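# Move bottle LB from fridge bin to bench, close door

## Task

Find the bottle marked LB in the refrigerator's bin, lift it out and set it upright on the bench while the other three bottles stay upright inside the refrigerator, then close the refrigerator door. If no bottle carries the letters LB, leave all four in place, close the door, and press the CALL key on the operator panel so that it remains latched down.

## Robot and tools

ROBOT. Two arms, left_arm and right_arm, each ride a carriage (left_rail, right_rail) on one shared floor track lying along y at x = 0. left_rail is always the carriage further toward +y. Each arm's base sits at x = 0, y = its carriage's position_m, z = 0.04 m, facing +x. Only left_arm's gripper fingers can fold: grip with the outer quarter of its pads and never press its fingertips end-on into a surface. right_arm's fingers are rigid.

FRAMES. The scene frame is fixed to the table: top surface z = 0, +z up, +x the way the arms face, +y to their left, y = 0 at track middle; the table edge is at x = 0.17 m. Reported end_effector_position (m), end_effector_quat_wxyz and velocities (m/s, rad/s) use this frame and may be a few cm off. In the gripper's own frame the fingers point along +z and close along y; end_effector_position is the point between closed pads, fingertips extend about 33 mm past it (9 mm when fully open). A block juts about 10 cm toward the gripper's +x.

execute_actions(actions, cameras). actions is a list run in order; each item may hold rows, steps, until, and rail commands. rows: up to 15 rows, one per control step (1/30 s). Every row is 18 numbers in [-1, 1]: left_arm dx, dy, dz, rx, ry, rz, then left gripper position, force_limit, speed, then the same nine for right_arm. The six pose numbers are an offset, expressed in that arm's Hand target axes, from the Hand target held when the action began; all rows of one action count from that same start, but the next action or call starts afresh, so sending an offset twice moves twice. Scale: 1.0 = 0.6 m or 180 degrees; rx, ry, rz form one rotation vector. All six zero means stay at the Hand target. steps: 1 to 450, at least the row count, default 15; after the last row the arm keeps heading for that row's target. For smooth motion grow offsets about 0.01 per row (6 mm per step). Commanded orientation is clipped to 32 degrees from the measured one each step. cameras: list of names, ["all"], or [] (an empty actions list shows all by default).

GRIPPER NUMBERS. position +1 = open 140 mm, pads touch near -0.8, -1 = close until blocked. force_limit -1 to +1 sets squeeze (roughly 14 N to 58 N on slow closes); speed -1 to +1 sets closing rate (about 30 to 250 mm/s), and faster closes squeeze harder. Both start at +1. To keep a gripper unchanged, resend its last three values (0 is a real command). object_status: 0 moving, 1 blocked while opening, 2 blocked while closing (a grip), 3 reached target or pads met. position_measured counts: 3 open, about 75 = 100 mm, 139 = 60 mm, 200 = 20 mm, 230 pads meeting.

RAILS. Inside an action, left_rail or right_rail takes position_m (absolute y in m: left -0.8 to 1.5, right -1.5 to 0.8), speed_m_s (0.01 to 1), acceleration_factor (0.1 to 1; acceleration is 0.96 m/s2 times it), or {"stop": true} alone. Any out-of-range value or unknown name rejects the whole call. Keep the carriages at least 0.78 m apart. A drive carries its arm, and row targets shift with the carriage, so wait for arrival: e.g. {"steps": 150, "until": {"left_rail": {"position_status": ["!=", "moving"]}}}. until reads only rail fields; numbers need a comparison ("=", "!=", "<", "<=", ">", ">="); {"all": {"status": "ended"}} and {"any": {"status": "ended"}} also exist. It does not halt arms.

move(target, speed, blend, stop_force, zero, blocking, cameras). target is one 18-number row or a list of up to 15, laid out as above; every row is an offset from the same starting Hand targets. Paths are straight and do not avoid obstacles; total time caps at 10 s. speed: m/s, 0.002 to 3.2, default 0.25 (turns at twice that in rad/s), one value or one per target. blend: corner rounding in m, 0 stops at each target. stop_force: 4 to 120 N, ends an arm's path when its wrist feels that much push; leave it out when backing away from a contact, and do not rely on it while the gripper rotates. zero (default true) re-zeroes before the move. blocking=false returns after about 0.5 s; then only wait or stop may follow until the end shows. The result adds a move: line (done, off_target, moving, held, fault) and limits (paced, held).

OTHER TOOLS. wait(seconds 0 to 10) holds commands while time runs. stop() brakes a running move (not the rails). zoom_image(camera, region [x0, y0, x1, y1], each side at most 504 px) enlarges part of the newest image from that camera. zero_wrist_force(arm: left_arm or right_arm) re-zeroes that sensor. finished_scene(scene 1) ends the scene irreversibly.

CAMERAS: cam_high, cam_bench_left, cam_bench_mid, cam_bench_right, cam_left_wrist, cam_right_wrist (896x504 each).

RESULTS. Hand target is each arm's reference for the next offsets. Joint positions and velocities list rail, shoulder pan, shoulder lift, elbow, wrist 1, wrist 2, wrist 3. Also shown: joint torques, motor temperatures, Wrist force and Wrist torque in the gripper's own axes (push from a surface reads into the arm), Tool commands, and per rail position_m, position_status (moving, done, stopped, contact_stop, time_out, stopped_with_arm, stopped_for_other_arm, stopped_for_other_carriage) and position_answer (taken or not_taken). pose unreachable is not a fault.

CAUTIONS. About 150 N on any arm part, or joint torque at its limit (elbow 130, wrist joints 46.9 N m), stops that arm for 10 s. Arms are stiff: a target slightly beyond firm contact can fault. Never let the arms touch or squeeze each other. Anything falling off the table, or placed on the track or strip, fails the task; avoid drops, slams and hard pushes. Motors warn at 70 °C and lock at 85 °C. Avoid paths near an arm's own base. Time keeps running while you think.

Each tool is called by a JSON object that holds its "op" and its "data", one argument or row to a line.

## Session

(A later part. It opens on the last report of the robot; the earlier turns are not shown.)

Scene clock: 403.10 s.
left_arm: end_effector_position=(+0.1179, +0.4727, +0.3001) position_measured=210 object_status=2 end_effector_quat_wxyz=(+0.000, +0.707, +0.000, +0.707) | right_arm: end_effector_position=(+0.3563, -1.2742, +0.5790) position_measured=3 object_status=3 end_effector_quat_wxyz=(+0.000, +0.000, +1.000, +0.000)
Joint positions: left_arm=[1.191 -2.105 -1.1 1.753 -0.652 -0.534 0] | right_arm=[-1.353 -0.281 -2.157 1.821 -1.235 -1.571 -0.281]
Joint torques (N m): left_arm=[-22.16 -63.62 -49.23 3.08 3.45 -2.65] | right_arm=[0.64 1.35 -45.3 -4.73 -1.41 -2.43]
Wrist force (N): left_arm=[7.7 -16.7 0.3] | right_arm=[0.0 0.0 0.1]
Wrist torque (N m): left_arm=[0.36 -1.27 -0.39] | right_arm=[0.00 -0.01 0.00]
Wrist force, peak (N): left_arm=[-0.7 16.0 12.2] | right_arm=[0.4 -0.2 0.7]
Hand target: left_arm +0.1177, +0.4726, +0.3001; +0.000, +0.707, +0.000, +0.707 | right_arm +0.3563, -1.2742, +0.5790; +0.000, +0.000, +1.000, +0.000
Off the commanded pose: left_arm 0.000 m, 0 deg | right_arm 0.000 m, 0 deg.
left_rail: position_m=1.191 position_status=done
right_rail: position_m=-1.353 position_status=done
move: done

{"op": "move", "data": {
  "target": [
    [0,0.018,-0.041,0,0,0,-1,0,-1,0,0,0,0,0,0,1,1,1],
    [0,0.0455,-0.0902,0,0,0,-1,0,-1,0,0,0,0,0,0,1,1,1],
    [0,0.0772,-0.1368,0,0,0,-1,0,-1,0,0,0,0,0,0,1,1,1]
  ],
  "speed": 0.08,
  "blend": 0.002,
  "cameras": ["cam_left_wrist", "cam_bench_left"]
}}

Scene clock: 412.33 s.
left_arm: end_effector_position=(+0.0357, +0.4264, +0.3000) position_measured=210 object_status=2 end_effector_quat_wxyz=(+0.000, +0.707, +0.000, +0.707) | right_arm: end_effector_position=(+0.3563, -1.2742, +0.5790) position_measured=3 object_status=3 end_effector_quat_wxyz=(+0.000, +0.000, +1.000, +0.000)
Joint positions: left_arm=[1.191 -2.163 -1.003 1.592 -0.589 -0.592 0] | right_arm=[-1.353 -0.281 -2.157 1.821 -1.235 -1.571 -0.281]
Joint torques (N m): left_arm=[6.26 -73.24 -59.62 1.49 19.61 -2.91] | right_arm=[-0.81 4.38 -46.7 -5.01 -1.39 -2.25]
Wrist force (N): left_arm=[5.3 -60.0 -35.1] | right_arm=[0.0 -0.4 0.4]
Wrist torque (N m): left_arm=[1.41 -1.41 -0.33] | right_arm=[-0.09 -0.01 -0.01]
Wrist force, peak (N): left_arm=[11.3 -67.3 -32.5] | right_arm=[0.3 -0.4 0.4]
Hand target: left_arm +0.0357, +0.4263, +0.3000; +0.000, +0.707, +0.000, +0.707 | right_arm +0.3563, -1.2742, +0.5790; +0.000, +0.000, +1.000, +0.000
Off the commanded pose: left_arm 0.000 m, 0 deg | right_arm 0.000 m, 0 deg.
left_rail: position_m=1.191 position_status=done
right_rail: position_m=-1.353 position_status=done
move: done
Images, in order (width x height): cam_bench_left 896x504, cam_left_wrist 896x504.

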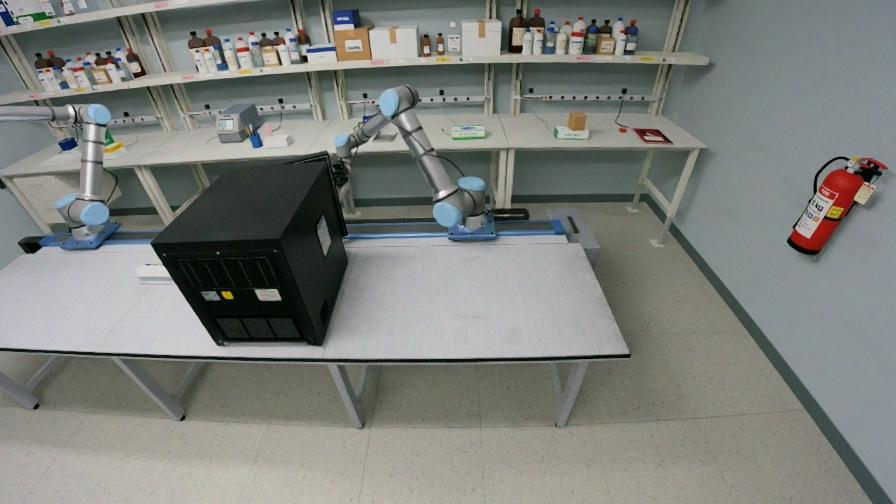

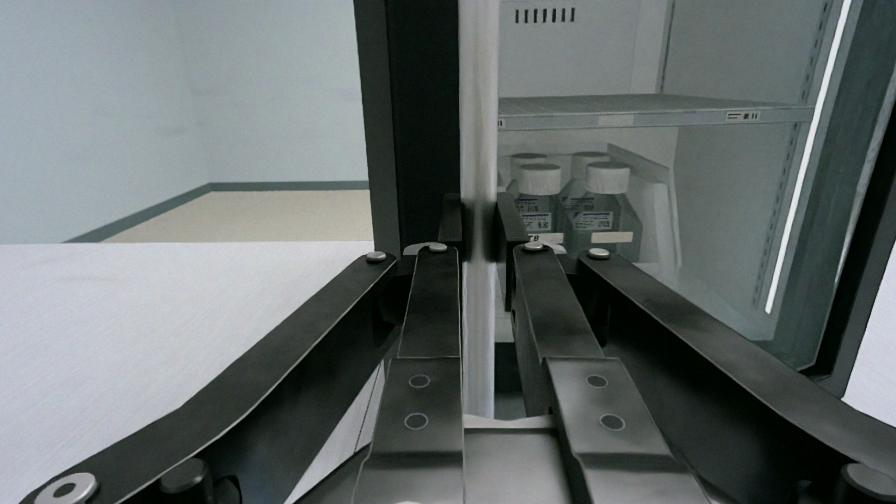

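{"op": "execute_actions", "data": {
  "actions": [
    {"rows":[[0,-0.0033,0,0,0,0,-1,0,-1,0,0,0,0,0,0,1,1,1]],"steps":15},
    {"rows":[[0,0,0,0,0,0,-0.3,0,-0.5,0,0,0,0,0,0,1,1,1]],"steps":30}
  ]
}}

{"op": "move", "data": {
  "target": [0,0,-0.15,0,0,0,-0.3,0,-0.5,0,0,0,0,0,0,1,1,1],
  "speed": 0.2,
  "cameras": ["cam_left_wrist"]
}}

Scene clock: 465.60 s.
left_arm: end_effector_position=(+0.0357, +0.4282, +0.3000) position_measured=167 object_status=3 end_effector_quat_wxyz=(+0.000, +0.707, +0.000, +0.707) | right_arm: end_effector_position=(+0.3563, -1.2742, +0.5790) position_measured=3 object_status=3 end_effector_quat_wxyz=(+0.000, +0.000, +1.000, +0.000)
Joint positions: left_arm=[1.191 -2.165 -1.005 1.596 -0.59 -0.594 0] | right_arm=[-1.353 -0.281 -2.157 1.821 -1.235 -1.571 -0.281]
Joint torques (N m): left_arm=[-17.35 -105.99 -32.75 1.85 -2.31 -0.6] | right_arm=[0.99 4.11 -47.43 -4.72 -1.76 -2.2]
Wrist force (N): left_arm=[0.3 -3.2 4.4] | right_arm=[0.1 -0.3 0.3]
Wrist torque (N m): left_arm=[-0.61 -0.21 -0.11] | right_arm=[-0.08 -0.04 0.00]
Wrist force, peak (N): left_arm=[5.0 -61.6 -36.6] | right_arm=[0.3 -0.2 0.6]
Hand target: left_arm +0.0357, +0.4283, +0.3000; +0.000, +0.707, +0.000, +0.707 | right_arm +0.3563, -1.2742, +0.5790; +0.000, +0.000, +1.000, +0.000
Off the commanded pose: left_arm 0.000 m, 0 deg | right_arm 0.000 m, 0 deg.
left_rail: position_m=1.191 position_status=done
right_rail: position_m=-1.353 position_status=done

Scene clock: 466.60 s.
left_arm: end_effector_position=(-0.0541, +0.4283, +0.3000) position_measured=167 object_status=3 end_effector_quat_wxyz=(+0.000, +0.707, +0.000, +0.707) | right_arm: end_effector_position=(+0.3563, -1.2742, +0.5790) position_measured=3 object_status=3 end_effector_quat_wxyz=(+0.000, +0.000, +1.000, +0.000)
Joint positions: left_arm=[1.191 -2.252 -0.953 1.506 -0.553 -0.682 0] | right_arm=[-1.353 -0.281 -2.157 1.821 -1.235 -1.571 -0.281]
Joint torques (N m): left_arm=[-18.36 -78.63 -47.93 5.01 -3.64 -3.43] | right_arm=[1.12 5 -47.37 -4.83 -1.26 -2.4]
Wrist force (N): left_arm=[-0.2 -3.9 4.4] | right_arm=[0.1 0.0 0.0]
Wrist torque (N m): left_arm=[-0.75 -0.09 -0.02] | right_arm=[0.00 -0.02 0.00]
Wrist force, peak (N): left_arm=[0.0 -3.8 6.5] | right_arm=[0.3 -0.4 0.3]
Hand target: left_arm -0.0543, +0.4283, +0.3000; +0.000, +0.707, +0.000, +0.707 | right_arm +0.3563, -1.2742, +0.5790; +0.000, +0.000, +1.000, +0.000
Off the commanded pose: left_arm 0.000 m, 0 deg | right_arm 0.000 m, 0 deg.
left_rail: position_m=1.191 position_status=done
right_rail: position_m=-1.353 position_status=done
move: done
Images, in order (width x height): cam_left_wrist 896x504.

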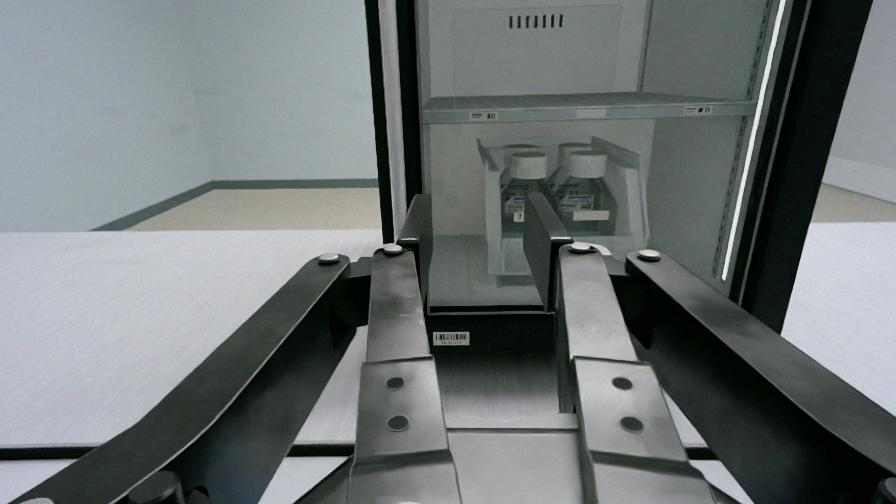

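{"op": "wait", "data": {
  "seconds": 0.2,
  "cameras": ["cam_left_wrist", "cam_high"]
}}

Scene clock: 471.07 s.
left_arm: end_effector_position=(-0.0543, +0.4282, +0.3000) position_measured=167 object_status=3 end_effector_quat_wxyz=(+0.000, +0.707, +0.000, +0.707) | right_arm: end_effector_position=(+0.3563, -1.2742, +0.5790) position_measured=3 object_status=3 end_effector_quat_wxyz=(+0.000, +0.000, +1.000, +0.000)
Joint positions: left_arm=[1.191 -2.253 -0.953 1.506 -0.553 -0.682 0] | right_arm=[-1.353 -0.281 -2.157 1.821 -1.235 -1.571 -0.281]
Joint torques (N m): left_arm=[-19.4 -80.13 -47.7 4.86 -2.51 -3.44] | right_arm=[-2.37 3.64 -46.9 -4.71 -1.55 -2.39]
Wrist force (N): left_arm=[0.4 -3.7 4.2] | right_arm=[-0.1 -0.1 0.1]
Wrist torque (N m): left_arm=[-0.72 -0.23 0.00] | right_arm=[-0.03 0.01 0.00]
Wrist force, peak (N): left_arm=[0.4 -3.9 4.6] | right_arm=[0.1 -0.5 0.4]
Hand target: left_arm -0.0543, +0.4282, +0.3000; +0.000, +0.707, +0.000, +0.707 | right_arm +0.3563, -1.2742, +0.5790; +0.000, +0.000, +1.000, +0.000
Tool commands: left_gripper/position=-0.3 left_gripper/force_limit=+0.0 left_gripper/speed=-0.5 right_gripper/position=+1.0 right_gripper/force_limit=+1.0 right_gripper/speed=+1.0
Off the commanded pose: left_arm 0.000 m, 0 deg | right_arm 0.000 m, 0 deg.
left_rail: position_m=1.191 position_status=done
right_rail: position_m=-1.353 position_status=done
wait: 0.20 s; at rest from the start
Images, in order (width x height): cam_high 896x504, cam_left_wrist 896x504.

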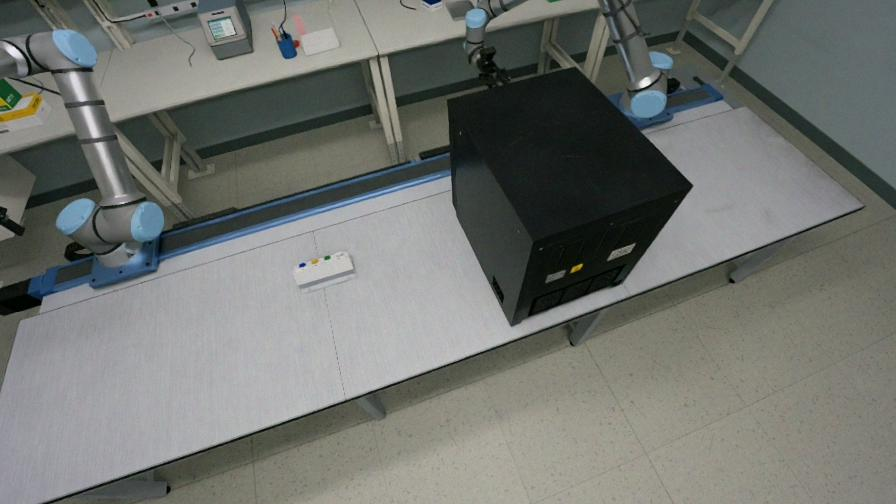

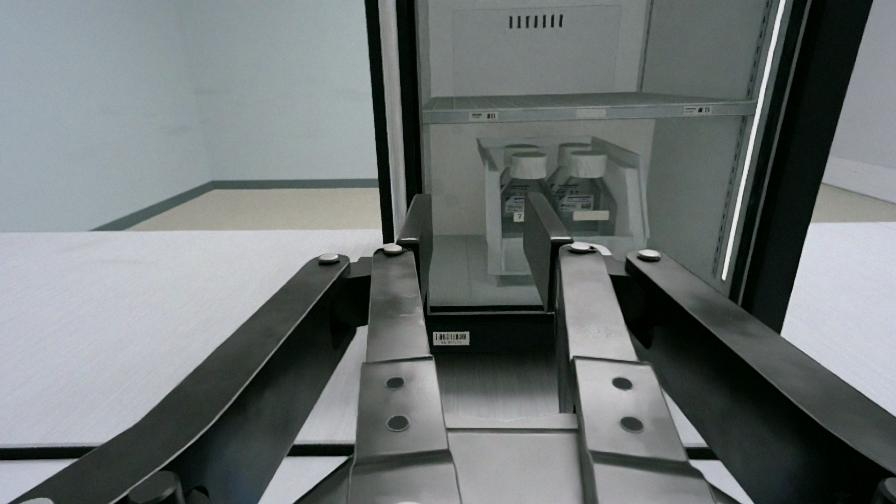

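{"op": "execute_actions", "data": {
  "actions": [
    {"left_rail":{"position_m":0.85,"speed_m_s":0.4,"acceleration_factor":0.6},"steps":150,"until":{"left_rail":{"position_status":["!=","moving"]}}}
  ]
}}

Scene clock: 507.90 s.
left_arm: end_effector_position=(-0.0544, +0.0871, +0.3000) position_measured=167 object_status=3 end_effector_quat_wxyz=(+0.000, +0.707, +0.000, +0.707) | right_arm: end_effector_position=(+0.3563, -1.2742, +0.5790) position_measured=3 object_status=3 end_effector_quat_wxyz=(+0.000, +0.000, +1.000, +0.000)
Joint positions: left_arm=[0.85 -2.253 -0.953 1.506 -0.553 -0.682 0] | right_arm=[-1.353 -0.281 -2.157 1.821 -1.235 -1.571 -0.281]
Joint torques (N m): left_arm=[-10.99 -88.8 -39.93 2.56 0.01 -3.2] | right_arm=[-2.25 3.43 -48.81 -4.58 -1.53 -2.67]
Wrist force (N): left_arm=[0.2 -3.3 4.7] | right_arm=[-0.1 -0.3 0.4]
Wrist torque (N m): left_arm=[-0.63 -0.18 0.01] | right_arm=[-0.07 0.01 0.00]
Wrist force, peak (N): left_arm=[0.1 -4.9 4.4] | right_arm=[0.2 -0.4 0.6]
Hand target: left_arm -0.0543, +0.0871, +0.3000; +0.000, +0.707, +0.000, +0.707 | right_arm +0.3563, -1.2742, +0.5790; +0.000, +0.000, +1.000, +0.000
Tool commands: left_gripper/position=-0.3 left_gripper/force_limit=+0.0 left_gripper/speed=-0.5 right_gripper/position=+1.0 right_gripper/force_limit=+1.0 right_gripper/speed=+1.0
Off the commanded pose: left_arm 0.000 m, 0 deg | right_arm 0.000 m, 0 deg.
left_rail: position_m=0.850 speed_m_s=0.40 position_status=done
right_rail: position_m=-1.353 position_status=done

{"op": "move", "data": {
  "target": [0,-0.6883,0.34,0,0,0,0.1,0,-0.3,0,0,0,0,0,0,1,1,1],
  "speed": 0.35,
  "cameras": ["cam_left_wrist"]
}}

{"op": "zoom_image", "data": {
  "camera": "cam_left_wrist",
  "region": [400, 120, 540, 260]
}}

Scene clock: 515.37 s.
left_arm: end_effector_position=(+0.1496, +0.5001, +0.3002) position_measured=117 object_status=3 end_effector_quat_wxyz=(+0.000, +0.707, +0.000, +0.707) | right_arm: end_effector_position=(+0.3563, -1.2742, +0.5790) position_measured=3 object_status=3 end_effector_quat_wxyz=(+0.000, +0.000, +1.000, +0.000)
Joint positions: left_arm=[0.85 -2.522 -1.631 2.437 -0.806 -0.951 0] | right_arm=[-1.353 -0.281 -2.157 1.821 -1.235 -1.571 -0.281]
Joint torques (N m): left_arm=[-16.29 -46.02 -24.24 5.26 -3.1 2.5] | right_arm=[0.07 3.72 -46.71 -4.61 -1.84 -2.38]
Wrist force (N): left_arm=[0.7 -3.1 4.2] | right_arm=[0.2 -0.1 0.4]
Wrist torque (N m): left_arm=[-0.58 -0.26 -0.24] | right_arm=[-0.03 -0.05 0.00]
Wrist force, peak (N): left_arm=[0.4 -5.7 6.2] | right_arm=[0.4 -0.3 0.7]
Hand target: left_arm +0.1496, +0.5001, +0.3002; +0.000, +0.707, +0.000, +0.707 | right_arm +0.3563, -1.2742, +0.5790; +0.000, +0.000, +1.000, +0.000
Off the commanded pose: left_arm 0.000 m, 0 deg | right_arm 0.000 m, 0 deg.
left_rail: position_m=0.850 speed_m_s=0.40 position_status=done
right_rail: position_m=-1.353 position_status=done
move: done
Images, in order (width x height): cam_left_wrist 896x504.

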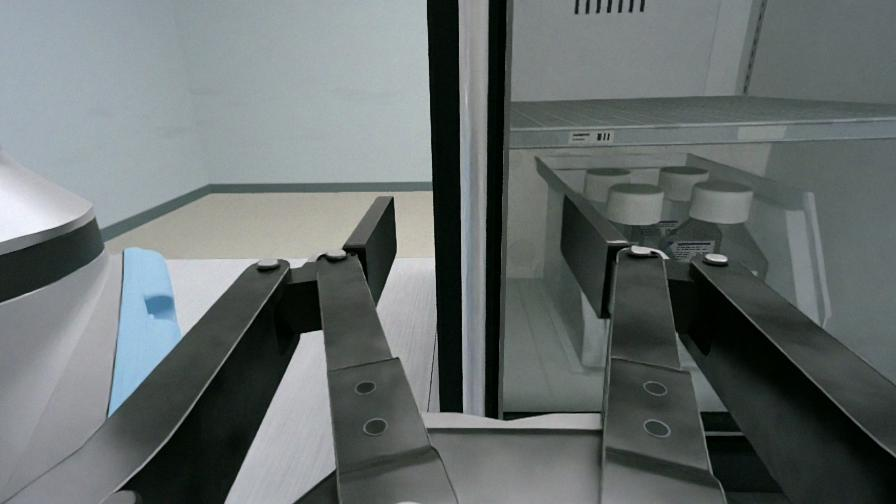

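Scaled by 3.600 from the camera's 896x504 image, which has a finer 1280x720 frame.

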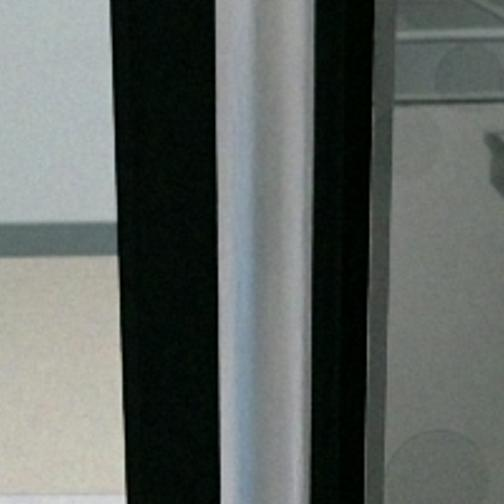

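{"op": "move", "data": {
  "target": [0,-0.0035,0.1233,0,0,0,0.1,0,-0.3,0,0,0,0,0,0,1,1,1],
  "speed": 0.12,
  "stop_force": 15
}}

{"op": "execute_actions", "data": {
  "actions": [
    {"rows":[[0,0,0,0,0,0,-0.42,0,-0.5,0,0,0,0,0,0,1,1,1]],"steps":30}
  ],
  "cameras": ["cam_left_wrist"]
}}

{"op": "zoom_image", "data": {
  "camera": "cam_left_wrist",
  "region": [400, 150, 560, 310]
}}

Scene clock: 523.33 s.
left_arm: end_effector_position=(+0.2236, +0.5022, +0.3002) position_measured=117 object_status=3 end_effector_quat_wxyz=(+0.000, +0.707, +0.000, +0.707) | right_arm: end_effector_position=(+0.3563, -1.2742, +0.5790) position_measured=3 object_status=3 end_effector_quat_wxyz=(+0.000, +0.000, +1.000, +0.000)
Joint positions: left_arm=[0.85 -2.39 -1.696 2.493 -0.796 -0.819 0] | right_arm=[-1.353 -0.281 -2.157 1.821 -1.235 -1.571 -0.281]
Joint torques (N m): left_arm=[18.76 -38.47 -25.91 5.54 2.24 1.45] | right_arm=[0.78 4.78 -47.76 -5.04 -1.09 -2.08]
Wrist force (N): left_arm=[0.5 -3.2 4.4] | right_arm=[0.1 -0.2 0.2]
Wrist torque (N m): left_arm=[-0.62 -0.26 -0.22] | right_arm=[-0.05 -0.04 0.00]
Wrist force, peak (N): left_arm=[0.5 -3.7 5.9] | right_arm=[0.2 -0.6 0.4]
Hand target: left_arm +0.2236, +0.5022, +0.3002; +0.000, +0.707, +0.000, +0.707 | right_arm +0.3563, -1.2742, +0.5790; +0.000, +0.000, +1.000, +0.000
Off the commanded pose: left_arm 0.000 m, 0 deg | right_arm 0.000 m, 0 deg.
left_rail: position_m=0.850 speed_m_s=0.40 position_status=done
right_rail: position_m=-1.353 position_status=done
move: done

Scene clock: 524.53 s.
left_arm: end_effector_position=(+0.2236, +0.5022, +0.3002) position_measured=182 object_status=3 end_effector_quat_wxyz=(+0.000, +0.707, +0.000, +0.707) | right_arm: end_effector_position=(+0.3563, -1.2742, +0.5790) position_measured=3 object_status=3 end_effector_quat_wxyz=(+0.000, +0.000, +1.000, +0.000)
Joint positions: left_arm=[0.85 -2.39 -1.696 2.493 -0.796 -0.819 0] | right_arm=[-1.353 -0.281 -2.157 1.821 -1.235 -1.571 -0.281]
Joint torques (N m): left_arm=[18.97 -35.75 -24.67 4.94 2.21 1.81] | right_arm=[-3.13 4.46 -48.57 -5.05 -2.06 -2.63]
Wrist force (N): left_arm=[0.5 -3.1 4.7] | right_arm=[0.2 -0.2 0.1]
Wrist torque (N m): left_arm=[-0.59 -0.27 -0.21] | right_arm=[-0.05 -0.05 -0.01]
Wrist force, peak (N): left_arm=[0.4 -3.4 4.8] | right_arm=[0.3 -0.5 0.3]
Hand target: left_arm +0.2236, +0.5022, +0.3002; +0.000, +0.707, +0.000, +0.707 | right_arm +0.3563, -1.2742, +0.5790; +0.000, +0.000, +1.000, +0.000
Off the commanded pose: left_arm 0.000 m, 0 deg | right_arm 0.000 m, 0 deg.
left_rail: position_m=0.850 speed_m_s=0.40 position_status=done
right_rail: position_m=-1.353 position_status=done
Images, in order (width x height): cam_left_wrist 896x504.

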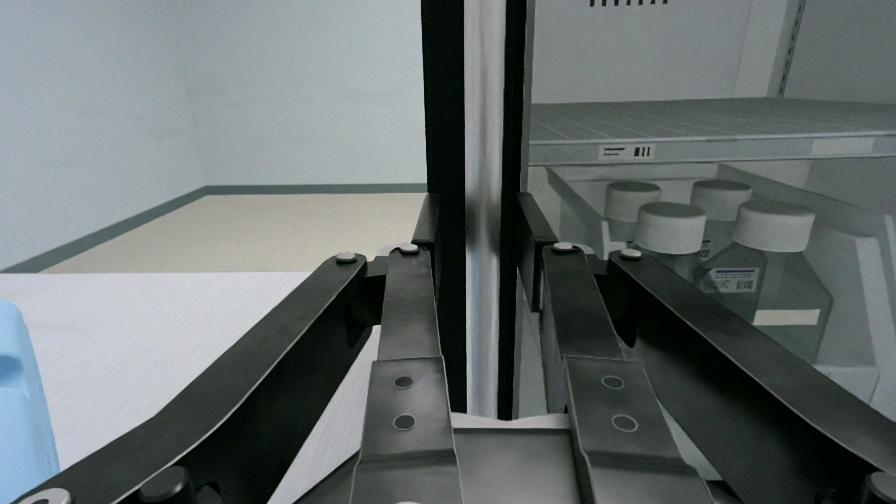

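Scaled by 3.150 from the camera's 896x504 image, which has a finer 1280x720 frame.

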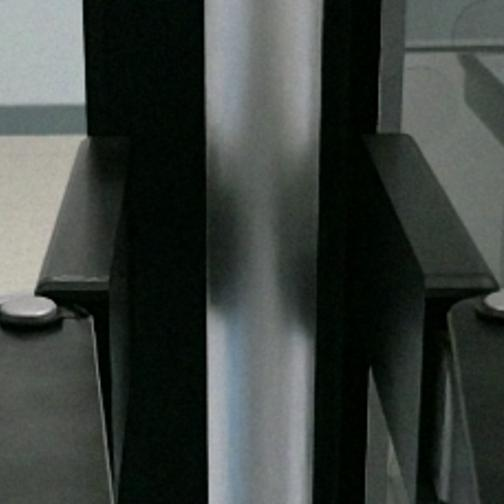

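{"op": "execute_actions", "data": {
  "actions": [
    {"rows":[[0,0,0,0,0,0,-1,0,-1,0,0,0,0,0,0,1,1,1]],"steps":50}
  ]
}}

Scene clock: 529.13 s.
left_arm: end_effector_position=(+0.2236, +0.5022, +0.3002) position_measured=210 object_status=2 end_effector_quat_wxyz=(+0.000, +0.707, +0.000, +0.707) | right_arm: end_effector_position=(+0.3563, -1.2742, +0.5790) position_measured=3 object_status=3 end_effector_quat_wxyz=(+0.000, +0.000, +1.000, +0.000)
Joint positions: left_arm=[0.85 -2.39 -1.696 2.493 -0.796 -0.819 0] | right_arm=[-1.353 -0.281 -2.157 1.821 -1.235 -1.571 -0.281]
Joint torques (N m): left_arm=[20.3 -35.21 -21.24 4.97 -22.35 1.7] | right_arm=[-0.39 3.83 -47.57 -4.63 -1.52 -2.35]
Wrist force (N): left_arm=[-4.4 48.7 13.9] | right_arm=[0.3 0.1 0.1]
Wrist torque (N m): left_arm=[-1.99 -0.33 -0.25] | right_arm=[0.02 -0.08 0.00]
Wrist force, peak (N): left_arm=[-4.4 48.6 14.1] | right_arm=[0.6 -0.4 0.1]
Hand target: left_arm +0.2236, +0.5022, +0.3002; +0.000, +0.707, +0.000, +0.707 | right_arm +0.3563, -1.2742, +0.5790; +0.000, +0.000, +1.000, +0.000
Off the commanded pose: left_arm 0.000 m, 0 deg | right_arm 0.000 m, 0 deg.
left_rail: position_m=0.850 speed_m_s=0.40 position_status=done
right_rail: position_m=-1.353 position_status=done

{"op": "move", "data": {
  "target": [
    [0,0.0027,0,0,0,0,-1,0,-1,0,0,0,0,0,0,1,1,1],
    [0,0.0193,-0.0887,0,0,0,-1,0,-1,0,0,0,0,0,0,1,1,1],
    [0,0.0482,-0.174,0,0,0,-1,0,-1,0,0,0,0,0,0,1,1,1]
  ],
  "speed": 0.08,
  "blend": 0.002
}}

Scene clock: 544.90 s.
left_arm: end_effector_position=(+0.1194, +0.4733, +0.3002) position_measured=210 object_status=2 end_effector_quat_wxyz=(+0.000, +0.707, +0.000, +0.707) | right_arm: end_effector_position=(+0.3563, -1.2742, +0.5790) position_measured=3 object_status=3 end_effector_quat_wxyz=(+0.000, +0.000, +1.000, +0.000)
Joint positions: left_arm=[0.85 -2.512 -1.561 2.37 -0.808 -0.941 0] | right_arm=[-1.353 -0.281 -2.157 1.821 -1.235 -1.571 -0.281]
Joint torques (N m): left_arm=[-13.75 -16.4 -40.68 1.15 3.78 -0.74] | right_arm=[-1.73 2.67 -48.63 -4.55 -1.33 -2.67]
Wrist force (N): left_arm=[4.0 -18.6 0.0] | right_arm=[0.3 -0.1 0.1]
Wrist torque (N m): left_arm=[0.02 -0.12 -0.31] | right_arm=[-0.03 -0.07 0.00]
Wrist force, peak (N): left_arm=[-4.3 49.1 13.8] | right_arm=[0.2 -0.7 0.1]
Hand target: left_arm +0.1192, +0.4733, +0.3002; +0.000, +0.707, +0.000, +0.707 | right_arm +0.3563, -1.2742, +0.5790; +0.000, +0.000, +1.000, +0.000
Off the commanded pose: left_arm 0.000 m, 0 deg | right_arm 0.000 m, 0 deg.
left_rail: position_m=0.850 speed_m_s=0.40 position_status=done
right_rail: position_m=-1.353 position_status=done
move: done; blend cut to 0.0008 m at target 1

{"op": "move", "data": {
  "target": [
    [0,0.0388,-0.0812,0,0,0,-1,0,-1,0,0,0,0,0,0,1,1,1],
    [0,0.0883,-0.1563,0,0,0,-1,0,-1,0,0,0,0,0,0,1,1,1]
  ],
  "speed": 0.08,
  "blend": 0.002
}}

Scene clock: 550.20 s.
left_arm: end_effector_position=(+0.0255, +0.4203, +0.3001) position_measured=210 object_status=2 end_effector_quat_wxyz=(+0.000, +0.707, +0.000, +0.707) | right_arm: end_effector_position=(+0.3563, -1.2742, +0.5790) position_measured=3 object_status=3 end_effector_quat_wxyz=(+0.000, +0.000, +1.000, +0.000)
Joint positions: left_arm=[0.85 -2.536 -1.406 2.194 -0.788 -0.966 0] | right_arm=[-1.353 -0.281 -2.157 1.821 -1.235 -1.571 -0.281]
Joint torques (N m): left_arm=[-0.76 -31.87 -40.68 5.49 13.03 -1.53] | right_arm=[0.48 4.45 -48.38 -4.44 -1.73 -2.39]
Wrist force (N): left_arm=[-0.8 -44.1 -24.6] | right_arm=[0.2 -0.4 -0.2]
Wrist torque (N m): left_arm=[0.71 -0.24 -0.31] | right_arm=[-0.10 -0.06 0.00]
Wrist force, peak (N): left_arm=[9.7 -69.0 -32.2] | right_arm=[0.4 -0.5 0.4]
Hand target: left_arm +0.0254, +0.4202, +0.3001; +0.000, +0.707, +0.000, +0.707 | right_arm +0.3563, -1.2742, +0.5790; +0.000, +0.000, +1.000, +0.000
Off the commanded pose: left_arm 0.000 m, 0 deg | right_arm 0.000 m, 0 deg.
left_rail: position_m=0.850 speed_m_s=0.40 position_status=done
right_rail: position_m=-1.353 position_status=done
move: done

{"op": "move", "data": {
  "target": [
    [0,-0.0023,-0.0013,0,0,0,-1,0,-1,0,0,0,0,0,0,1,1,1],
    [0,0.0483,-0.061,0,0,0,-1,0,-1,0,0,0,0,0,0,1,1,1],
    [0,0.1197,-0.1275,0,0,0,-1,0,-1,0,0,0,0,0,0,1,1,1]
  ],
  "speed": 0.08,
  "blend": 0.002
}}

Scene clock: 562.77 s.
left_arm: end_effector_position=(-0.0510, +0.3486, +0.3001) position_measured=210 object_status=2 end_effector_quat_wxyz=(+0.000, +0.707, +0.000, +0.707) | right_arm: end_effector_position=(+0.3563, -1.2742, +0.5790) position_measured=3 object_status=3 end_effector_quat_wxyz=(+0.000, +0.000, +1.000, +0.000)
Joint positions: left_arm=[0.85 -2.511 -1.258 1.994 -0.736 -0.94 0] | right_arm=[-1.353 -0.281 -2.157 1.821 -1.235 -1.571 -0.281]
Joint torques (N m): left_arm=[27.6 -51.84 -42.93 5.53 8.93 -2.42] | right_arm=[-0.11 4.04 -48.98 -4.5 -1.37 -2.69]
Wrist force (N): left_arm=[0.8 -20.7 -14.3] | right_arm=[0.3 -0.3 0.2]
Wrist torque (N m): left_arm=[0.09 -0.21 -0.35] | right_arm=[-0.06 -0.07 -0.01]
Wrist force, peak (N): left_arm=[4.6 -45.7 -35.4] | right_arm=[0.2 -0.3 0.8]
Hand target: left_arm -0.0511, +0.3485, +0.3001; +0.000, +0.707, +0.000, +0.707 | right_arm +0.3563, -1.2742, +0.5790; +0.000, +0.000, +1.000, +0.000
Off the commanded pose: left_arm 0.000 m, 0 deg | right_arm 0.000 m, 0 deg.
left_rail: position_m=0.850 speed_m_s=0.40 position_status=done
right_rail: position_m=-1.353 position_status=done
move: done; blend cut to 0.0008 m at target 1

{"op": "move", "data": {
  "target": [
    [0,0.0793,-0.057,0,0,0,-1,0,-1,0,0,0,0,0,0,1,1,1],
    [0,0.1662,-0.1017,0,0,0,-1,0,-1,0,0,0,0,0,0,1,1,1],
    [0,0.2585,-0.1335,0,0,0,-1,0,-1,0,0,0,0,0,0,1,1,1]
  ],
  "speed": 0.08,
  "blend": 0.003,
  "cameras": ["cam_left_wrist", "cam_bench_left"]
}}

Scene clock: 570.30 s.
left_arm: end_effector_position=(-0.1311, +0.1934, +0.3000) position_measured=210 object_status=2 end_effector_quat_wxyz=(+0.000, +0.707, +0.000, +0.707) | right_arm: end_effector_position=(+0.3563, -1.2742, +0.5790) position_measured=3 object_status=3 end_effector_quat_wxyz=(+0.000, +0.000, +1.000, +0.000)
Joint positions: left_arm=[0.85 -2.411 -1.024 1.627 -0.603 -0.84 0] | right_arm=[-1.353 -0.281 -2.157 1.821 -1.235 -1.571 -0.281]
Joint torques (N m): left_arm=[35.03 -69.7 -42.05 6.64 5.97 -2.95] | right_arm=[-2.21 2.11 -49.56 -4.82 -1.59 -2.41]
Wrist force (N): left_arm=[2.9 -11.9 -18.3] | right_arm=[0.2 -0.4 0.4]
Wrist torque (N m): left_arm=[-0.24 -0.25 -0.38] | right_arm=[-0.10 -0.05 0.00]
Wrist force, peak (N): left_arm=[3.7 -36.7 -36.1] | right_arm=[0.3 -0.2 0.7]
Hand target: left_arm -0.1312, +0.1933, +0.3000; +0.000, +0.707, +0.000, +0.707 | right_arm +0.3563, -1.2742, +0.5790; +0.000, +0.000, +1.000, +0.000
Off the commanded pose: left_arm 0.000 m, 0 deg | right_arm 0.000 m, 0 deg.
left_rail: position_m=0.850 speed_m_s=0.40 position_status=done
right_rail: position_m=-1.353 position_status=done
move: done
Images, in order (width x height): cam_bench_left 896x504, cam_left_wrist 896x504.

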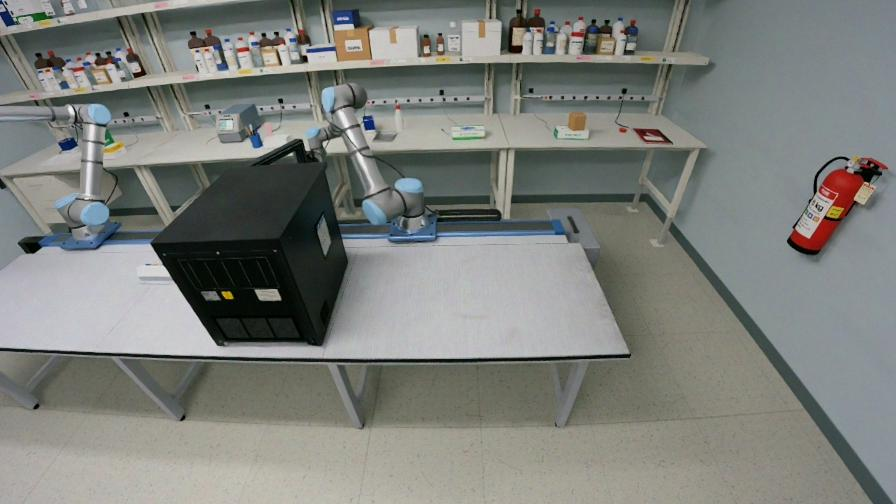

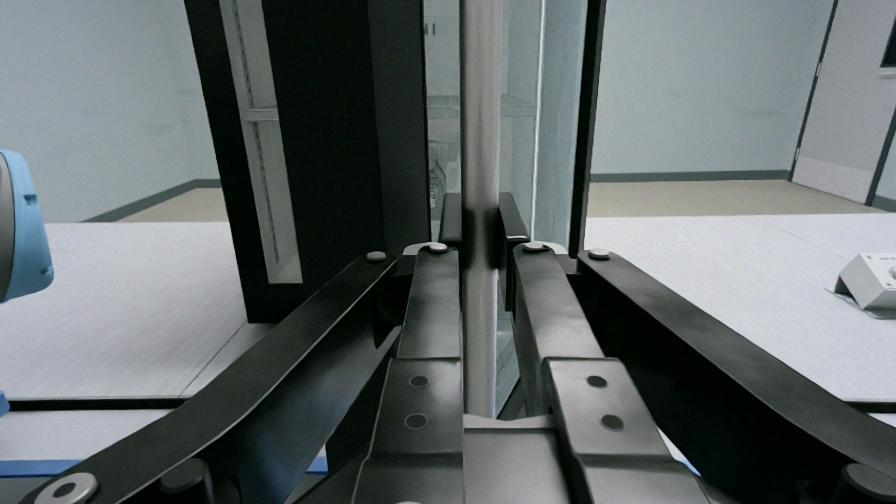

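{"op": "move", "data": {
  "target": [
    [0,0.0958,-0.0188,0,0,0,-1,0,-1,0,0,0,0,0,0,1,1,1],
    [0,0.1932,-0.024,0,0,0,-1,0,-1,0,0,0,0,0,0,1,1,1],
    [0,0.2907,-0.0157,0,0,0,-1,0,-1,0,0,0,0,0,0,1,1,1]
  ],
  "speed": 0.07,
  "blend": 0.003,
  "stop_force": 50,
  "cameras": ["cam_left_wrist", "cam_bench_left"]
}}

Scene clock: 580.80 s.
left_arm: end_effector_position=(-0.1409, +0.0194, +0.3000) position_measured=228 object_status=2 end_effector_quat_wxyz=(+0.000, +0.707, +0.000, +0.707) | right_arm: end_effector_position=(+0.3563, -1.2742, +0.5790) position_measured=3 object_status=3 end_effector_quat_wxyz=(+0.000, +0.000, +1.000, +0.000)
Joint positions: left_arm=[0.85 -2.279 -0.802 1.238 -0.436 -0.708 0] | right_arm=[-1.353 -0.281 -2.157 1.821 -1.235 -1.571 -0.281]
Joint torques (N m): left_arm=[68.76 -112.88 -5.65 3.37 12.41 0.95] | right_arm=[1.39 3.65 -49.05 -4.81 -1.51 -2.27]
Wrist force (N): left_arm=[23.9 -19.5 -114.0] | right_arm=[0.4 -0.3 0.1]
Wrist torque (N m): left_arm=[8.54 -0.87 0.06] | right_arm=[-0.07 -0.09 0.00]
Wrist force, peak (N): left_arm=[28.2 -19.1 -119.4] | right_arm=[0.0 -0.4 0.8]
Hand target: left_arm -0.1409, +0.0194, +0.3000; +0.000, +0.707, +0.000, +0.707 (not the last commanded pose) | right_arm +0.3563, -1.2742, +0.5790; +0.000, +0.000, +1.000, +0.000
Off the commanded pose: left_arm 0.001 m, 0 deg | right_arm 0.000 m, 0 deg.
left_rail: position_m=0.850 speed_m_s=0.40 position_status=done
right_rail: position_m=-1.353 position_status=done
move: contact (left_arm); path passed 2 of 3 targets
Images, in order (width x height): cam_bench_left 896x504, cam_left_wrist 896x504.

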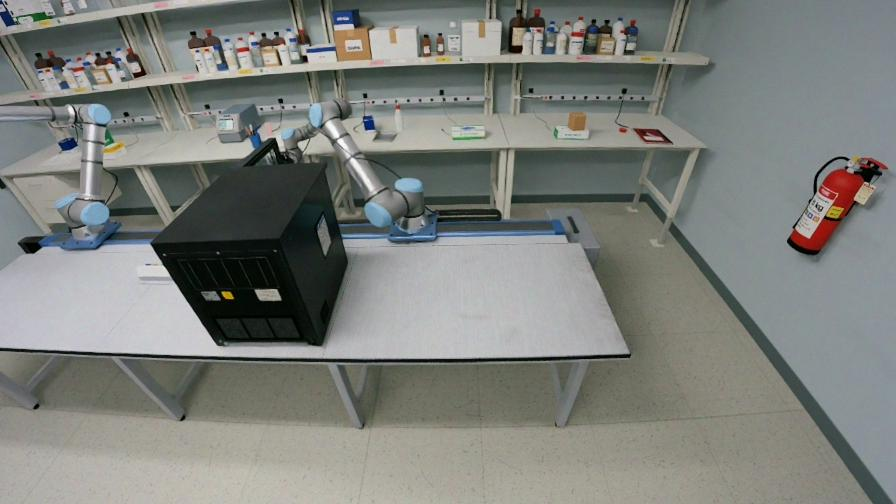

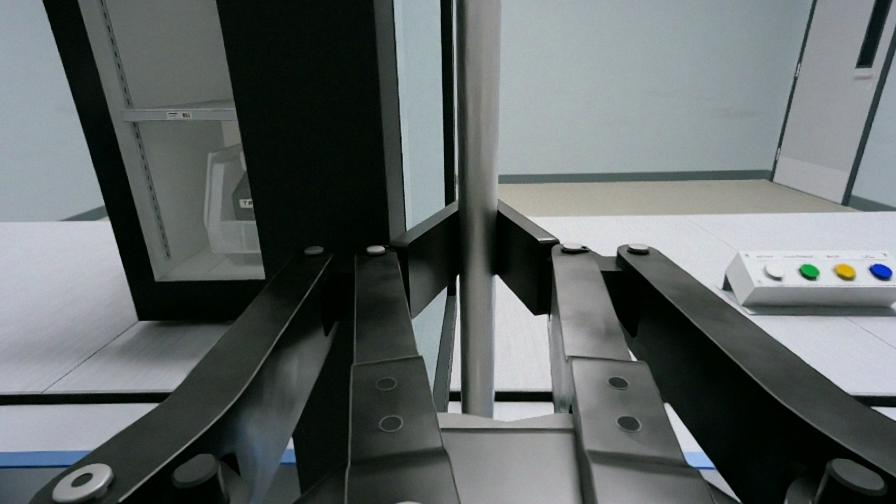

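{"op": "execute_actions", "data": {
  "actions": [
    {"rows":[[0,0,-0.002,0,0,0,-1,0,-1,0,0,0,0,0,0,1,1,1],[0,0,-0.004,0,0,0,-1,0,-1,0,0,0,0,0,0,1,1,1],[0,0,-0.005,0,0,0,-1,0,-1,0,0,0,0,0,0,1,1,1]],"steps":15}
  ]
}}

Scene clock: 584.87 s.
left_arm: end_effector_position=(-0.1437, +0.0194, +0.3000) position_measured=228 object_status=2 end_effector_quat_wxyz=(+0.000, +0.707, +0.000, +0.707) | right_arm: end_effector_position=(+0.3563, -1.2742, +0.5790) position_measured=3 object_status=3 end_effector_quat_wxyz=(+0.000, +0.000, +1.000, +0.000)
Joint positions: left_arm=[0.85 -2.281 -0.8 1.234 -0.434 -0.71 0] | right_arm=[-1.353 -0.281 -2.157 1.821 -1.235 -1.571 -0.281]
Joint torques (N m): left_arm=[-52.09 -90.29 -64.09 0.96 5.84 1.11] | right_arm=[0.78 4.99 -49.75 -5.1 -1.5 -2.54]
Wrist force (N): left_arm=[2.0 -20.1 43.5] | right_arm=[-0.2 -0.3 0.4]
Wrist torque (N m): left_arm=[2.72 -0.75 -0.47] | right_arm=[-0.07 0.03 0.00]
Wrist force, peak (N): left_arm=[24.2 -19.7 -114.1] | right_arm=[0.1 -0.6 0.6]
Hand target: left_arm -0.1439, +0.0194, +0.3000; +0.000, +0.707, +0.000, +0.707 | right_arm +0.3563, -1.2742, +0.5790; +0.000, +0.000, +1.000, +0.000
Off the commanded pose: left_arm 0.000 m, 0 deg | right_arm 0.000 m, 0 deg.
left_rail: position_m=0.850 speed_m_s=0.40 position_status=done
right_rail: position_m=-1.353 position_status=done

{"op": "execute_actions", "data": {
  "actions": [
    {"rows":[[0,0,0.0013,0,0,0,-1,0,-1,0,0,0,0,0,0,1,1,1]],"steps":15},
    {"rows":[[0,0,0,0,0,0,-0.46,0,-0.7,0,0,0,0,0,0,1,1,1]],"steps":30}
  ],
  "cameras": ["cam_left_wrist"]
}}

Scene clock: 591.00 s.
left_arm: end_effector_position=(-0.1431, +0.0194, +0.3000) position_measured=187 object_status=3 end_effector_quat_wxyz=(+0.000, +0.707, +0.000, +0.707) | right_arm: end_effector_position=(+0.3563, -1.2742, +0.5790) position_measured=3 object_status=3 end_effector_quat_wxyz=(+0.000, +0.000, +1.000, +0.000)
Joint positions: left_arm=[0.85 -2.28 -0.8 1.235 -0.434 -0.709 0] | right_arm=[-1.353 -0.281 -2.157 1.821 -1.235 -1.571 -0.281]
Joint torques (N m): left_arm=[16.47 -114.04 -42 3.45 3.05 -2.74] | right_arm=[-3.57 5.21 -49.37 -4.54 -1.53 -2.05]
Wrist force (N): left_arm=[1.1 -9.2 2.1] | right_arm=[0.1 -0.4 0.4]
Wrist torque (N m): left_arm=[-1.57 -0.39 -0.22] | right_arm=[-0.10 -0.03 -0.01]
Wrist force, peak (N): left_arm=[-0.3 -20.2 55.6] | right_arm=[0.0 -0.7 0.7]
Hand target: left_arm -0.1431, +0.0194, +0.3000; +0.000, +0.707, +0.000, +0.707 | right_arm +0.3563, -1.2742, +0.5790; +0.000, +0.000, +1.000, +0.000
Off the commanded pose: left_arm 0.000 m, 0 deg | right_arm 0.000 m, 0 deg.
left_rail: position_m=0.850 speed_m_s=0.40 position_status=done
right_rail: position_m=-1.353 position_status=done
Images, in order (width x height): cam_left_wrist 896x504.

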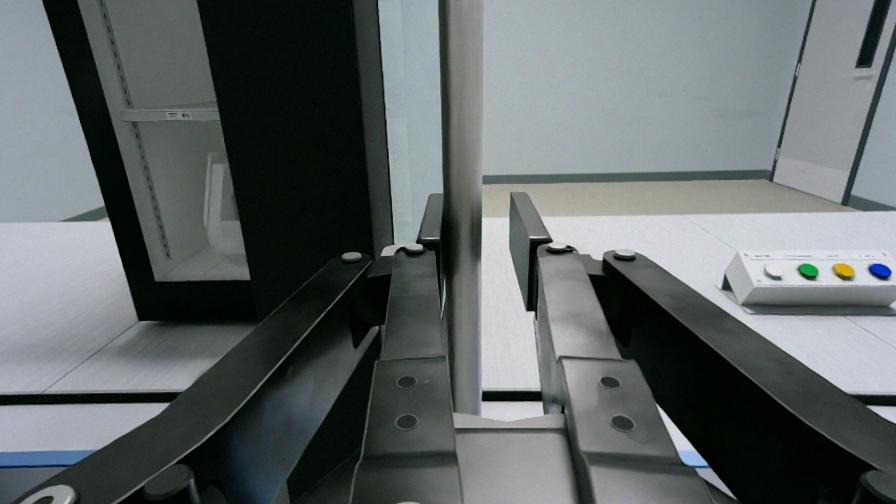

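{"op": "execute_actions", "data": {
  "actions": [
    {"right_rail":{"position_m":-0.95,"speed_m_s":0.5,"acceleration_factor":0.6},"steps":150,"until":{"right_rail":{"position_status":["!=","moving"]}}}
  ]
}}

{"op": "move", "data": {
  "target": [
    [0,0,0,0,0,0,-0.46,0,-0.7,0.0933,0.7,0.215,-0.2,0.2,0.2,1,1,1],
    [0,0,0,0,0,0,-0.46,0,-0.7,0.793,1.193,0.648,-0.385,0.385,0.385,1,1,1]
  ],
  "speed": 0.4,
  "blend": 0.05,
  "cameras": ["cam_right_wrist", "cam_bench_right", "cam_left_wrist"]
}}

Scene clock: 622.73 s.
left_arm: end_effector_position=(-0.1431, +0.0194, +0.3000) position_measured=187 object_status=3 end_effector_quat_wxyz=(+0.000, +0.707, +0.000, +0.707) | right_arm: end_effector_position=(+0.3563, -0.8714, +0.5790) position_measured=3 object_status=3 end_effector_quat_wxyz=(+0.000, +0.000, +1.000, +0.000)
Joint positions: left_arm=[0.85 -2.28 -0.8 1.235 -0.434 -0.709 0] | right_arm=[-0.95 -0.281 -2.157 1.821 -1.235 -1.571 -0.281]
Joint torques (N m): left_arm=[18.56 -94.27 -50.67 3.56 3.1 -0.46] | right_arm=[-0.16 1.86 -48.99 -4.63 -1.53 -2.37]
Wrist force (N): left_arm=[1.1 -9.4 2.6] | right_arm=[-0.1 -0.3 0.3]
Wrist torque (N m): left_arm=[-1.64 -0.38 -0.21] | right_arm=[-0.07 0.00 0.00]
Wrist force, peak (N): left_arm=[1.1 -9.4 2.6] | right_arm=[0.2 -2.1 0.4]
Hand target: left_arm -0.1431, +0.0194, +0.3000; +0.000, +0.707, +0.000, +0.707 | right_arm +0.3563, -0.8714, +0.5790; +0.000, +0.000, +1.000, +0.000
Tool commands: left_gripper/position=-0.46 left_gripper/force_limit=+0.0 left_gripper/speed=-0.7 right_gripper/position=+1.0 right_gripper/force_limit=+1.0 right_gripper/speed=+1.0
Off the commanded pose: left_arm 0.000 m, 0 deg | right_arm 0.000 m, 0 deg.
left_rail: position_m=0.850 speed_m_s=0.40 position_status=done
right_rail: position_m=-0.950 speed_m_s=0.50 position_status=done

every number of target 2 of 2 must lie in its column's range; nothing of the call was run

{"op": "move", "data": {
  "target": [0,0,0,0,0,0,-0.46,0,-0.7,0.0933,0.7,0.215,0,0,0,1,1,1],
  "speed": 0.4
}}

{"op": "move", "data": {
  "target": [0,0,0,0,0,0,-0.46,0,-0.7,0.7,0.5023,0.4333,-0.385,0.385,0.385,1,1,1],
  "speed": 0.4,
  "cameras": ["cam_right_wrist", "cam_bench_right", "cam_left_wrist"]
}}

Scene clock: 631.10 s.
left_arm: end_effector_position=(-0.1431, +0.0194, +0.3000) position_measured=187 object_status=3 end_effector_quat_wxyz=(+0.000, +0.707, +0.000, +0.707) | right_arm: end_effector_position=(+0.3004, -0.4516, +0.4500) position_measured=3 object_status=3 end_effector_quat_wxyz=(+0.000, +0.000, +1.000, +0.000)
Joint positions: left_arm=[0.85 -2.28 -0.8 1.235 -0.434 -0.709 0] | right_arm=[-0.95 0.725 -1.794 1.842 -1.619 -1.571 0.725]
Joint torques (N m): left_arm=[20.34 -95.74 -50.49 3.83 2.82 0.29] | right_arm=[8.12 -11.05 -57.54 -6.97 -1.98 1.71]
Motor temperatures (°C): left_arm=[32 33 41 40 29 29] | right_arm=[31 31 34 33 36 32]
Wrist force (N): left_arm=[1.2 -9.2 2.3] | right_arm=[0.6 -0.2 0.3]
Wrist torque (N m): left_arm=[-1.59 -0.41 -0.22] | right_arm=[-0.10 -0.18 -0.16]
Wrist force, peak (N): left_arm=[0.7 -9.5 2.6] | right_arm=[0.8 2.8 1.5]
Hand target: left_arm -0.1431, +0.0194, +0.3000; +0.000, +0.707, +0.000, +0.707 | right_arm +0.3004, -0.4514, +0.4500; +0.000, +0.000, +1.000, +0.000
Off the commanded pose: left_arm 0.000 m, 0 deg | right_arm 0.000 m, 0 deg.
left_rail: position_m=0.850 speed_m_s=0.40 position_status=done
right_rail: position_m=-0.950 speed_m_s=0.50 position_status=done
move: done

Scene clock: 634.73 s.
left_arm: end_effector_position=(-0.1431, +0.0194, +0.3000) position_measured=187 object_status=3 end_effector_quat_wxyz=(+0.000, +0.707, +0.000, +0.707) | right_arm: end_effector_position=(-0.1201, -0.1607, +0.1937) position_measured=3 object_status=3 end_effector_quat_wxyz=(+0.501, -0.492, -0.548, -0.454)
Joint positions: left_arm=[0.85 -2.28 -0.8 1.235 -0.434 -0.709 0] | right_arm=[-0.95 1.368 -0.835 2.4 -4.617 -1.266 3.109]
Joint torques (N m): left_arm=[17.91 -95.11 -48.74 3.72 2.33 1.08] | right_arm=[-14.07 -79.69 8.12 -0.55 2.68 -2.97]
Wrist force (N): left_arm=[1.1 -8.9 2.2] | right_arm=[2.0 0.2 1.9]
Wrist torque (N m): left_arm=[-1.53 -0.39 -0.21] | right_arm=[0.05 -0.41 0.07]
Wrist force, peak (N): left_arm=[0.9 -9.4 2.3] | right_arm=[-4.5 -8.2 6.7]
Hand target: left_arm -0.1431, +0.0194, +0.3000; +0.000, +0.707, +0.000, +0.707 | right_arm -0.1201, -0.1607, +0.1937; +0.501, -0.492, -0.549, -0.454 (not the last commanded pose)
Off the commanded pose: left_arm 0.000 m, 0 deg | right_arm 0.011 m, 8 deg.
left_rail: position_m=0.850 speed_m_s=0.40 position_status=done
right_rail: position_m=-0.950 speed_m_s=0.50 position_status=done
move: held (right_arm; a check stopped the path); limits=held
pose unreachable (right arm): on one or more control steps of this call, first in action 0 (counted from 0), this arm could not follow its commanded pose, so it was not sent that pose on those steps. It may still have moved: this result reports where it is.
cause: moving toward the commanded pose would bring a part of the arm (just beyond joint 5 (wrist 1)) too close to the robot's own body.
Images, in order (width x height): cam_bench_right 896x504, cam_left_wrist 896x504, cam_right_wrist 896x504.

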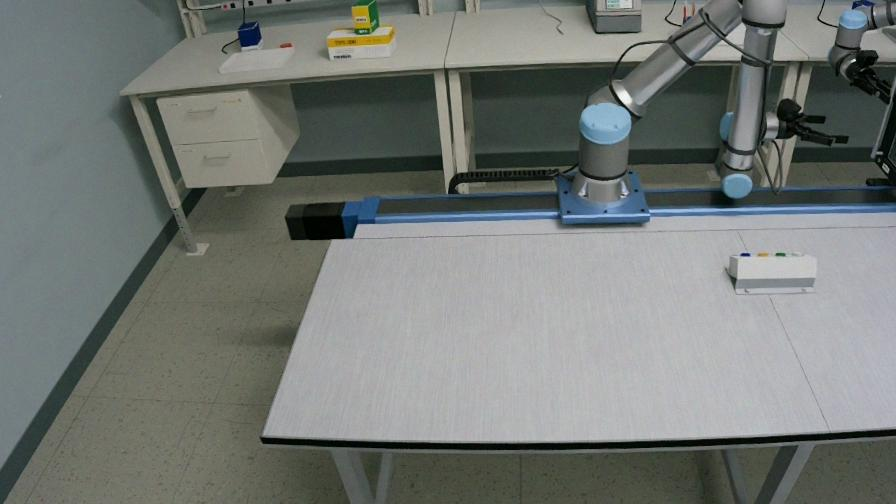

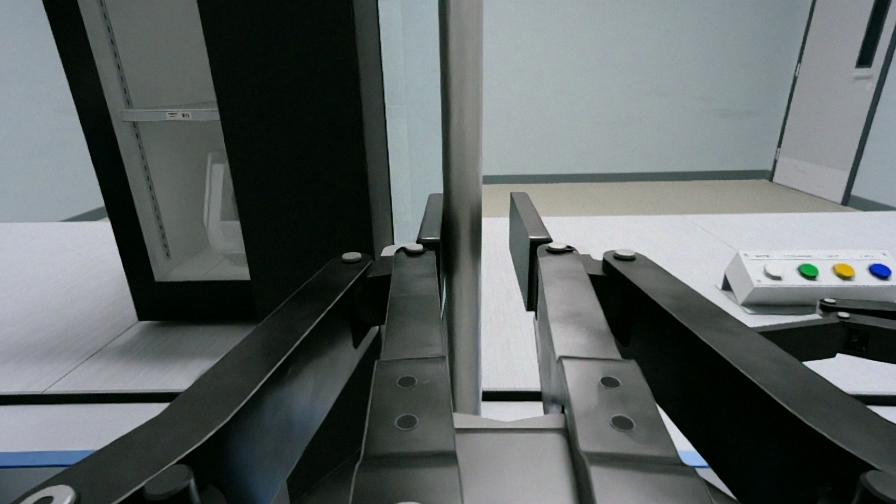

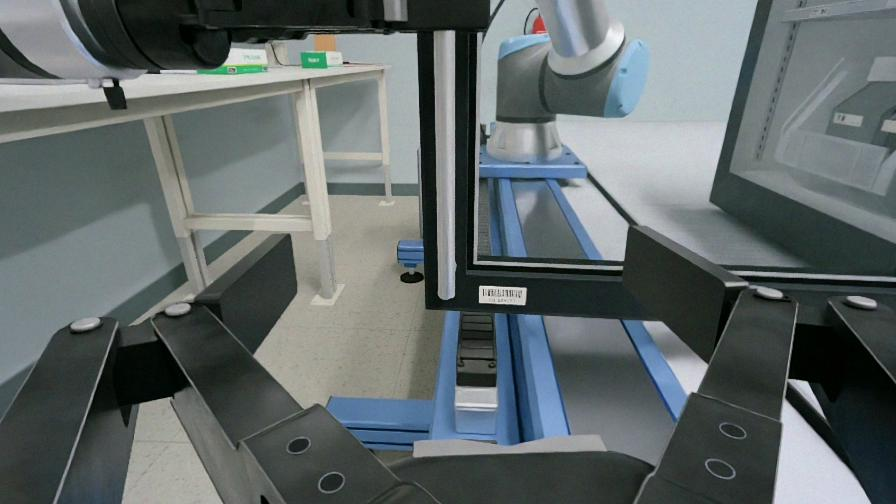

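{"op": "execute_actions", "data": {
  "actions": [
    {"right_rail":{"position_m":-1.15,"speed_m_s":0.5,"acceleration_factor":0.6},"steps":150,"until":{"right_rail":{"position_status":["!=","moving"]}}}
  ]
}}

Scene clock: 640.77 s.
left_arm: end_effector_position=(-0.1431, +0.0194, +0.3000) position_measured=187 object_status=3 end_effector_quat_wxyz=(+0.000, +0.707, +0.000, +0.707) | right_arm: end_effector_position=(-0.1201, -0.3607, +0.1937) position_measured=3 object_status=3 end_effector_quat_wxyz=(+0.501, -0.492, -0.549, -0.454)
Joint positions: left_arm=[0.85 -2.28 -0.8 1.235 -0.434 -0.709 0] | right_arm=[-1.15 1.368 -0.835 2.4 -4.617 -1.265 3.109]
Joint torques (N m): left_arm=[18.24 -96.4 -50.66 3.17 2.31 0.9] | right_arm=[-0.66 -72 -6.23 -1.51 1.01 -2.98]
Wrist force (N): left_arm=[1.2 -9.3 2.2] | right_arm=[2.0 0.6 2.1]
Wrist torque (N m): left_arm=[-1.60 -0.41 -0.22] | right_arm=[0.16 -0.40 0.07]
Wrist force, peak (N): left_arm=[1.1 -9.4 2.6] | right_arm=[2.6 1.0 3.2]
Hand target: left_arm -0.1431, +0.0194, +0.3000; +0.000, +0.707, +0.000, +0.707 | right_arm -0.1201, -0.3607, +0.1937; +0.501, -0.492, -0.549, -0.454 (not the last commanded pose)
Tool commands: left_gripper/position=-0.46 left_gripper/force_limit=+0.0 left_gripper/speed=-0.7 right_gripper/position=+1.0 right_gripper/force_limit=+1.0 right_gripper/speed=+1.0
Off the commanded pose: left_arm 0.000 m, 0 deg | right_arm 0.011 m, 8 deg.
left_rail: position_m=0.850 speed_m_s=0.40 position_status=done
right_rail: position_m=-1.150 speed_m_s=0.50 position_status=done


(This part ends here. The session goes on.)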